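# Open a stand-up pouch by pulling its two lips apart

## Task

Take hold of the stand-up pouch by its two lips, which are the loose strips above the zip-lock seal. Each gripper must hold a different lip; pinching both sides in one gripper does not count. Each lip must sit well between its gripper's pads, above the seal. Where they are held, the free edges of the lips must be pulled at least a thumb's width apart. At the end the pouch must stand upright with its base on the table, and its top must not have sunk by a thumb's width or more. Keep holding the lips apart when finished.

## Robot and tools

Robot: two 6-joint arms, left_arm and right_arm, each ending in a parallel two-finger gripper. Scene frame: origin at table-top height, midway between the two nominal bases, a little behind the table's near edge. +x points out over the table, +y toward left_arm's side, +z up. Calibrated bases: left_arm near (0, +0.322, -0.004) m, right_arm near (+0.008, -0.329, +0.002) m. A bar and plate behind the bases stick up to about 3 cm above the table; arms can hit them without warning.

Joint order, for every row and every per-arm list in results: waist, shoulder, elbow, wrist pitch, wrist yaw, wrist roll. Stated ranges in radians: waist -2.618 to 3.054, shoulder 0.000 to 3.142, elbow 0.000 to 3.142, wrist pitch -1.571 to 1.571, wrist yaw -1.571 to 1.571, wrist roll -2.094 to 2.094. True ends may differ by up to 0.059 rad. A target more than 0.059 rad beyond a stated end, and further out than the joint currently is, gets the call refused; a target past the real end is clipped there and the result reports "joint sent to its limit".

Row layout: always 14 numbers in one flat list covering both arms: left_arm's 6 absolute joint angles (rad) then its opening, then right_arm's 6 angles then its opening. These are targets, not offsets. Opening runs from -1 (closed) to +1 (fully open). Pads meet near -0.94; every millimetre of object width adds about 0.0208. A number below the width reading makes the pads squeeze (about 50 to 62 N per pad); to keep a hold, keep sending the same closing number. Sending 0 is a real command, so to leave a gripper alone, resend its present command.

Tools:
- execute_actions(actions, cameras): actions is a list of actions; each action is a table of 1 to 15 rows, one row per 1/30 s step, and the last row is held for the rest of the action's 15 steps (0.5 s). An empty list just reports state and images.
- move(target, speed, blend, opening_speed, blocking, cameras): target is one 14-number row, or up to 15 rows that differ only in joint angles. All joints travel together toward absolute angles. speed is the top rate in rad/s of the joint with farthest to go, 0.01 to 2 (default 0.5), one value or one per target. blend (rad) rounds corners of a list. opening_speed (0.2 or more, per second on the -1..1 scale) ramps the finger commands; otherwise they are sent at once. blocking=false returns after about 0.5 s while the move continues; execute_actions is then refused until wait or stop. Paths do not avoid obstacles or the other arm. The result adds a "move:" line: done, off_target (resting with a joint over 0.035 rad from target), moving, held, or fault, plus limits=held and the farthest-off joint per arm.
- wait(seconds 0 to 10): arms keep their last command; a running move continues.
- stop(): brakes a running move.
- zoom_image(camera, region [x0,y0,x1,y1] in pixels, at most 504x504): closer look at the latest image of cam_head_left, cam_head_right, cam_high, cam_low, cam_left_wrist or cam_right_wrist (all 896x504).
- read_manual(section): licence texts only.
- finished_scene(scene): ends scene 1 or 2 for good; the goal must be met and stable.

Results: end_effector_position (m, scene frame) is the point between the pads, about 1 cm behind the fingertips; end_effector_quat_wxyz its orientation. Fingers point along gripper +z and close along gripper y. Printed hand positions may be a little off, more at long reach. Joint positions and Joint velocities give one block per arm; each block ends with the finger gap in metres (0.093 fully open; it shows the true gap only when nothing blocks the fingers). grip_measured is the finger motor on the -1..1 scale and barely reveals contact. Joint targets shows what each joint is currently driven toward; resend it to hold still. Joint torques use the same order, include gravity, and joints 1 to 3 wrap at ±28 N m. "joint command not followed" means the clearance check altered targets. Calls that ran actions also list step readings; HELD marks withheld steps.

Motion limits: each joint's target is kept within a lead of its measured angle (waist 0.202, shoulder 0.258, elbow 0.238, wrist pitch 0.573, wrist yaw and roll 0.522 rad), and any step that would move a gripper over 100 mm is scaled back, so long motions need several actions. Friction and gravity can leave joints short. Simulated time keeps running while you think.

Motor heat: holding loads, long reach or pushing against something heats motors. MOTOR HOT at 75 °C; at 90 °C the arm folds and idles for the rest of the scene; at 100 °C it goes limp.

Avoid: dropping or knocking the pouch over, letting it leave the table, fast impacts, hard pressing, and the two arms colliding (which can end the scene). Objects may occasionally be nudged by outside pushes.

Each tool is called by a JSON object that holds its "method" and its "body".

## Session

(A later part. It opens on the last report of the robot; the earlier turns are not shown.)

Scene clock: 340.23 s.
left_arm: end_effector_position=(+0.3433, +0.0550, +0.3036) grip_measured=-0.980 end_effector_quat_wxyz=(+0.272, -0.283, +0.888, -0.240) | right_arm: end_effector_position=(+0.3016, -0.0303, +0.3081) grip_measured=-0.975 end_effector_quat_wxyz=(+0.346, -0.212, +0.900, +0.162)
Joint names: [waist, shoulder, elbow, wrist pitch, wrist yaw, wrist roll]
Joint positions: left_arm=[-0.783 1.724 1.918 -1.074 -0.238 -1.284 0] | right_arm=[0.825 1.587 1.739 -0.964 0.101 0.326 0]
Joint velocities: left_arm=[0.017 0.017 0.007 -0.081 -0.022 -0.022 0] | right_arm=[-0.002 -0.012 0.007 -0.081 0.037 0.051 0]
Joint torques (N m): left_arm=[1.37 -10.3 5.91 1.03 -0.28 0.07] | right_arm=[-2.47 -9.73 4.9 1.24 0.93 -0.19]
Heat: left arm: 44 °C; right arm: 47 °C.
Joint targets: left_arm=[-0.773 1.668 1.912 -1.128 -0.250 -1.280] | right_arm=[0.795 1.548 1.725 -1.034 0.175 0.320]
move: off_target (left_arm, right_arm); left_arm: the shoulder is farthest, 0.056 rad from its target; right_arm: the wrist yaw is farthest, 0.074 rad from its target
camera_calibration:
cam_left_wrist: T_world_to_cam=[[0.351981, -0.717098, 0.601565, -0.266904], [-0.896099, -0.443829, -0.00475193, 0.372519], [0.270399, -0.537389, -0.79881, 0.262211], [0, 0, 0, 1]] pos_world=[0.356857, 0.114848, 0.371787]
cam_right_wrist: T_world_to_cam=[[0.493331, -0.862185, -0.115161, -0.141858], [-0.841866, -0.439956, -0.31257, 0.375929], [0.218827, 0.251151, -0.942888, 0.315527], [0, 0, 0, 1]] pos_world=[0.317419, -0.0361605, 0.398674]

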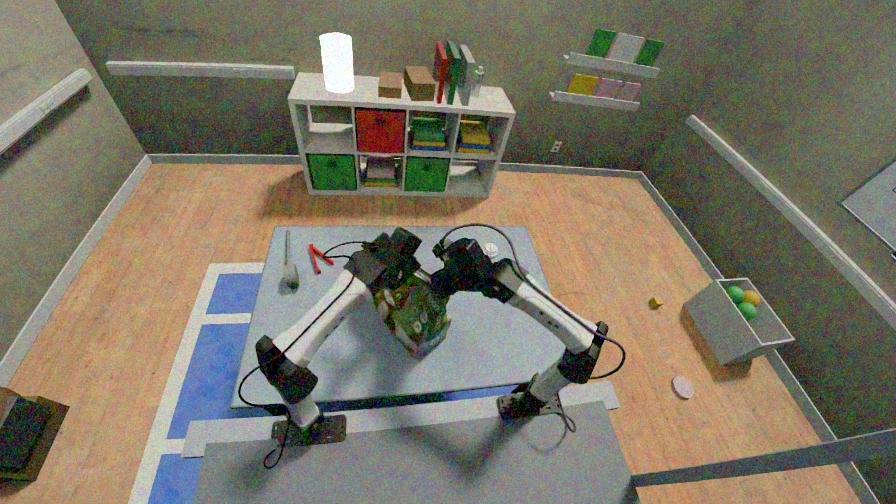

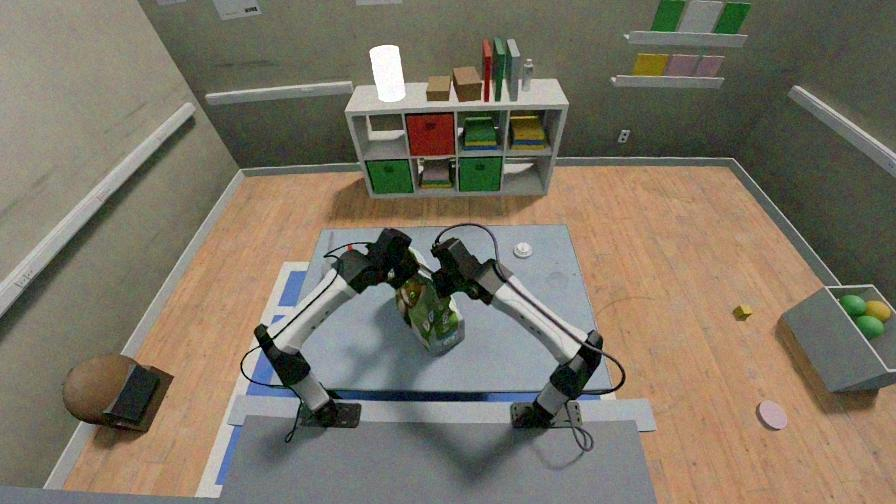

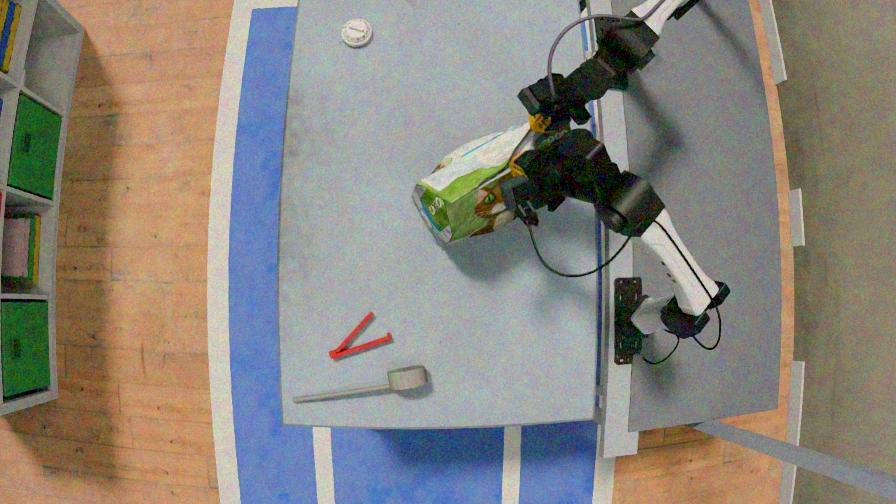

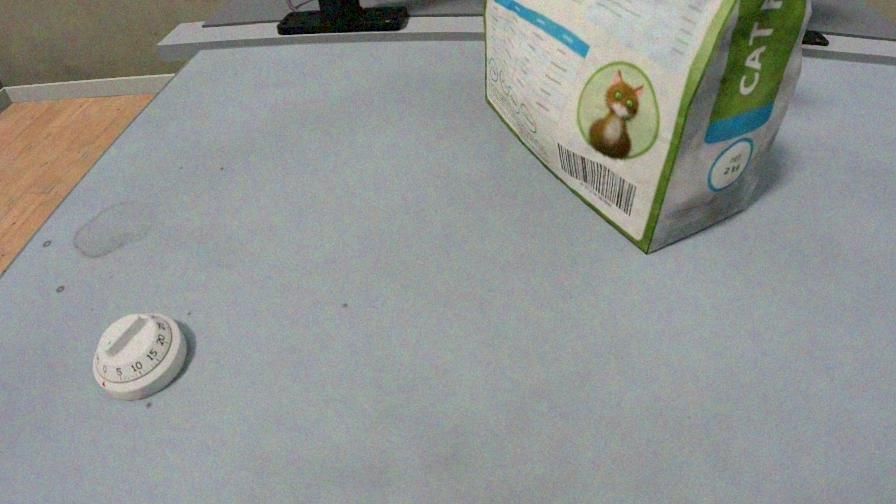

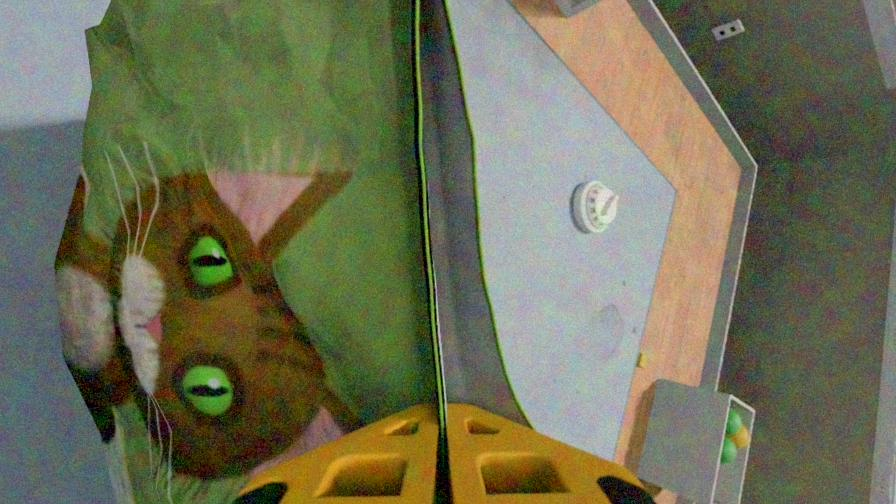

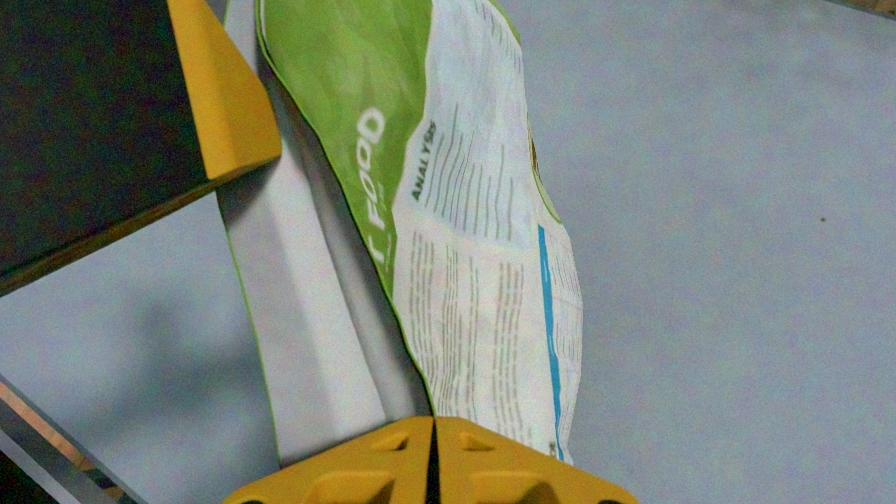

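{"method": "move", "body": {"target": [-0.748,1.588,1.817,-1.128,-0.25,-1.28,-1,0.735,1.52,1.687,-1.034,0.145,0.32,-1], "speed": 0.1, "cameras": ["cam_left_wrist","cam_right_wrist","cam_low","cam_high"]}}

{"method": "zoom_image", "body": {"camera": "cam_high", "region": [380, 60, 640, 280]}}

Scene clock: 346.47 s.
left_arm: end_effector_position=(+0.3332, +0.0590, +0.3018) grip_measured=-0.980 end_effector_quat_wxyz=(+0.261, -0.279, +0.886, -0.261) | right_arm: end_effector_position=(+0.3012, -0.0338, +0.3072) grip_measured=-0.975 end_effector_quat_wxyz=(+0.333, -0.209, +0.899, +0.194)
Joint names: [waist, shoulder, elbow, wrist pitch, wrist yaw, wrist roll]
Joint positions: left_arm=[-0.775 1.655 1.822 -1.023 -0.194 -1.284 0] | right_arm=[0.785 1.562 1.703 -0.938 0.011 0.326 0]
Joint velocities: left_arm=[-0.017 -0.007 -0.007 0.066 0.066 -0.022 0] | right_arm=[-0.027 0.007 0.012 -0.051 -0.066 0.051 0]
Joint torques (N m): left_arm=[2.86 -10.81 6.06 0.67 -0.72 0.11] | right_arm=[-3.89 -9.83 5.01 0.97 1.6 -0.18]
Heat: left arm: 46 °C; right arm: 47 °C.
Joint targets: left_arm=[-0.748 1.588 1.817 -1.128 -0.250 -1.280] | right_arm=[0.735 1.520 1.687 -1.034 0.145 0.320]
move: off_target (left_arm, right_arm); left_arm: the wrist pitch is farthest, 0.105 rad from its target; right_arm: the wrist yaw is farthest, 0.134 rad from its target
camera_calibration:
cam_left_wrist: T_world_to_cam=[[0.339883, -0.699357, 0.628792, -0.264673], [-0.905501, -0.423966, 0.0179097, 0.360365], [0.254061, -0.575459, -0.777367, 0.266821], [0, 0, 0, 1]] pos_world=[0.34848, 0.121226, 0.367388]
cam_right_wrist: T_world_to_cam=[[0.507423, -0.842639, -0.180229, -0.128351], [-0.84314, -0.442341, -0.305693, 0.371969], [0.177866, 0.307074, -0.934917, 0.327407], [0, 0, 0, 1]] pos_world=[0.320516, -0.0441542, 0.396674]
Images, in order (width x height): cam_high 896x504, cam_low 896x504, cam_left_wrist 896x504, cam_right_wrist 896x504.

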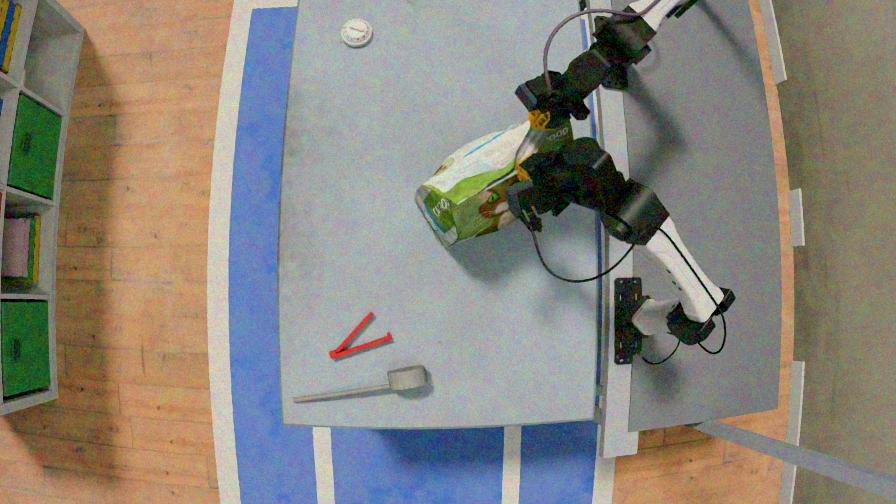

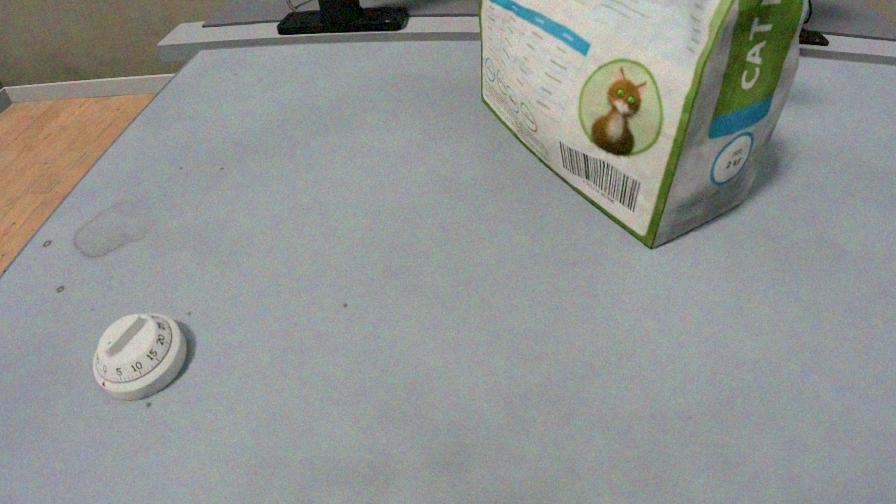

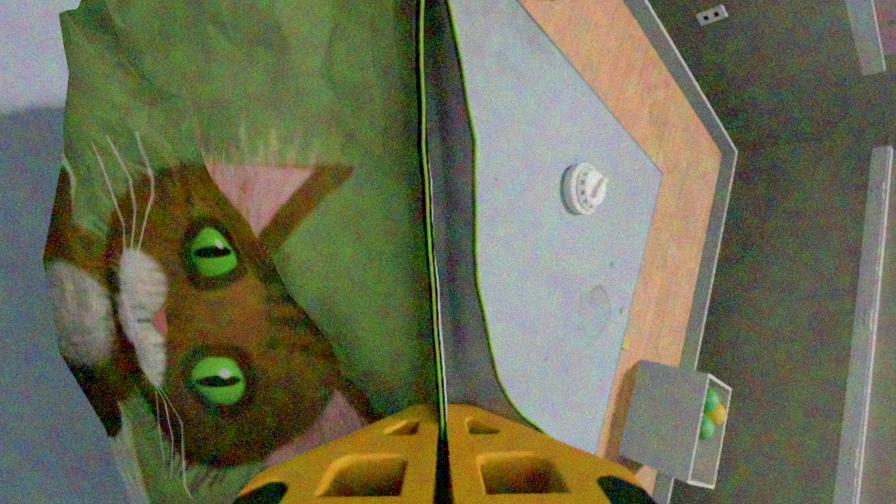

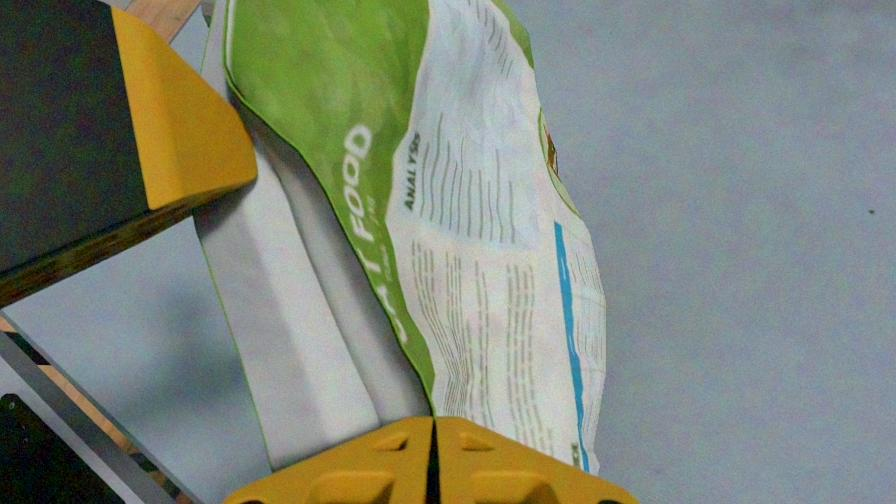

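Scaled by 1.938 from the camera's 896x504 image, which has a finer 1280x720 frame.

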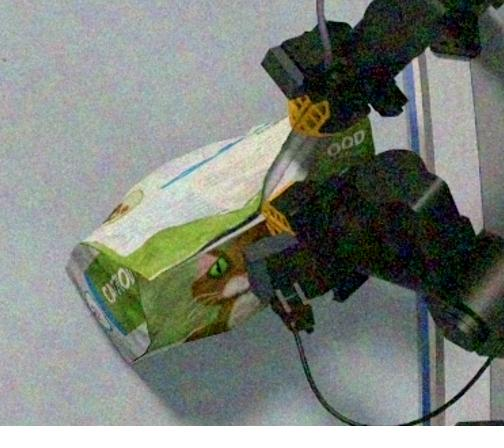

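{"method": "move", "body": {"target": [-0.72,1.528,1.745,-1.128,-0.25,-1.28,-1,0.685,1.505,1.66,-1.034,0.145,0.32,-1], "speed": 0.1, "cameras": ["cam_left_wrist","cam_right_wrist","cam_low","cam_head_right"]}}

{"method": "zoom_image", "body": {"camera": "cam_left_wrist", "region": [350, 304, 550, 504]}}

{"method": "zoom_image", "body": {"camera": "cam_head_right", "region": [350, 220, 530, 370]}}

Scene clock: 360.93 s.
left_arm: end_effector_position=(+0.3279, +0.0623, +0.3003) grip_measured=-0.980 end_effector_quat_wxyz=(+0.253, -0.279, +0.883, -0.279) | right_arm: end_effector_position=(+0.3033, -0.0359, +0.3062) grip_measured=-0.975 end_effector_quat_wxyz=(+0.326, -0.206, +0.897, +0.215)
Joint names: [waist, shoulder, elbow, wrist pitch, wrist yaw, wrist roll]
Joint positions: left_arm=[-0.763 1.605 1.75 -0.977 -0.154 -1.285 0] | right_arm=[0.754 1.55 1.678 -0.913 -0.048 0.326 0]
Joint velocities: left_arm=[-0.022 0.007 0.007 0.007 0.007 -0.022 0] | right_arm=[0.002 0.012 -0.007 -0.022 -0.022 -0.051 0]
Joint torques (N m): left_arm=[4.25 -11.28 6.35 0.21 -1.17 0.13] | right_arm=[-5.56 -9.88 4.89 0.77 2.26 -0.19]
Heat: left arm: 46 °C; right arm: 48 °C.
Joint targets: left_arm=[-0.720 1.528 1.745 -1.128 -0.250 -1.280] | right_arm=[0.685 1.505 1.660 -1.034 0.145 0.320]
move: off_target (left_arm, right_arm); left_arm: the wrist pitch is farthest, 0.151 rad from its target; right_arm: the wrist yaw is farthest, 0.193 rad from its target
camera_calibration:
cam_left_wrist: T_world_to_cam=[[0.331897, -0.679164, 0.654661, -0.265982], [-0.911036, -0.410778, 0.03572, 0.352629], [0.24466, -0.608275, -0.755078, 0.267412], [0, 0, 0, 1]] pos_world=[0.344111, 0.126866, 0.363449]
cam_right_wrist: T_world_to_cam=[[0.513025, -0.829042, -0.222475, -0.119649], [-0.844259, -0.440539, -0.305207, 0.372743], [0.155021, 0.344405, -0.925934, 0.332267], [0, 0, 0, 1]] pos_world=[0.324566, -0.0494213, 0.394802]
Images, in order (width x height): cam_head_right 896x504, cam_low 896x504, cam_left_wrist 896x504, cam_right_wrist 896x504.

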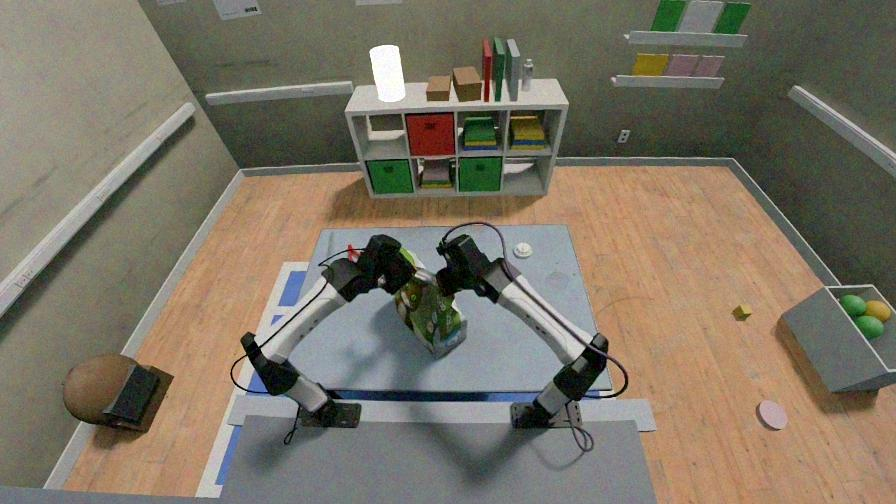

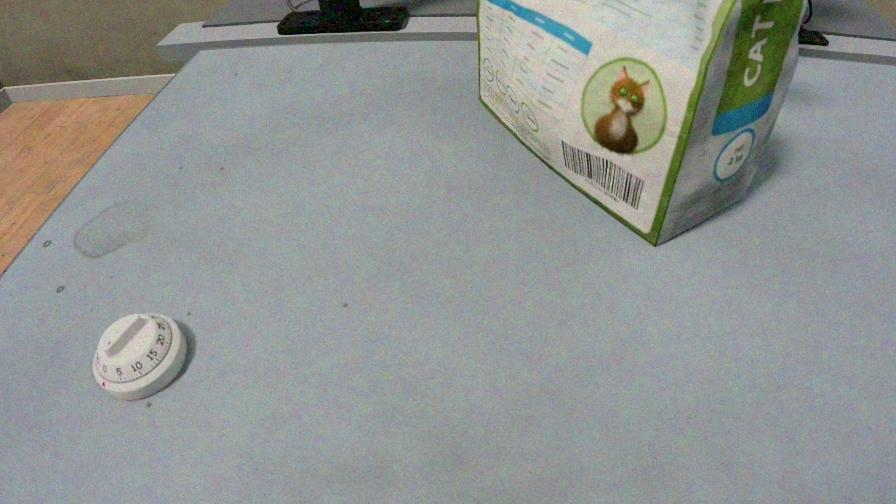

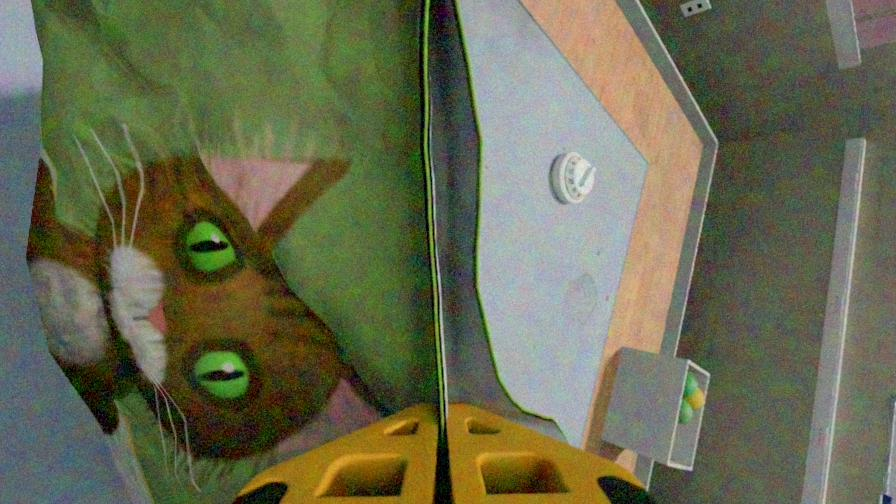

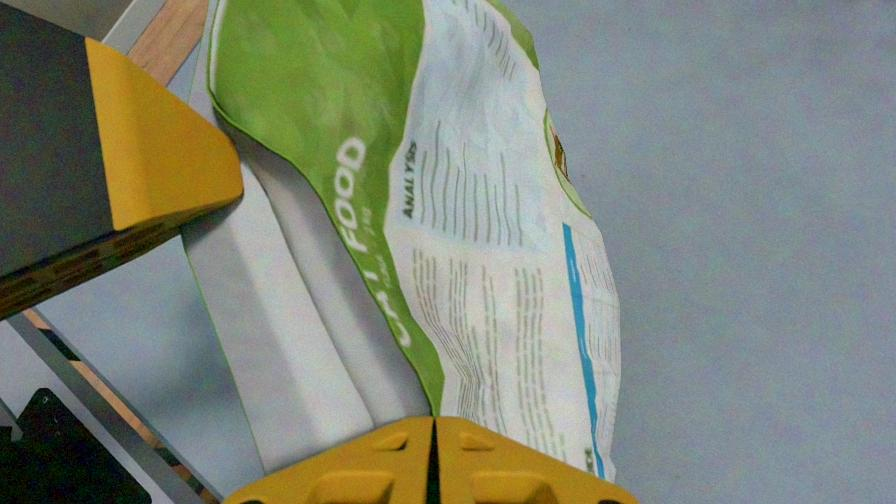

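Scaled by 2.520 from the camera's 896x504 image, which has a finer 1280x720 frame.

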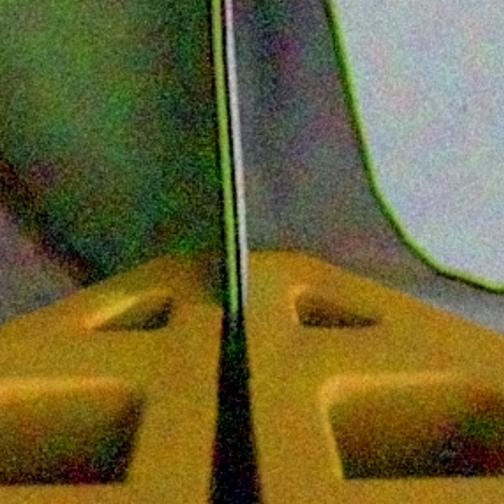

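Scaled by 2.800 from the camera's 896x504 image, which has a finer 1280x720 frame.

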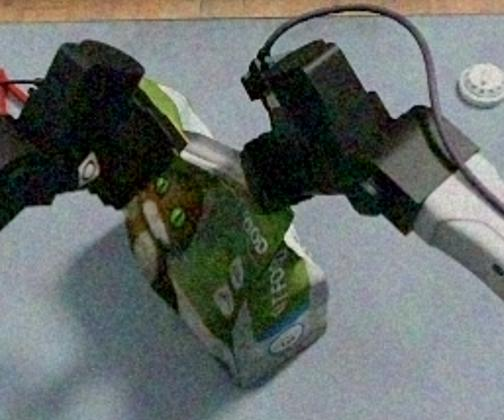

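{"method": "finished_scene", "body": {"scene": 2}}

The scene is finished.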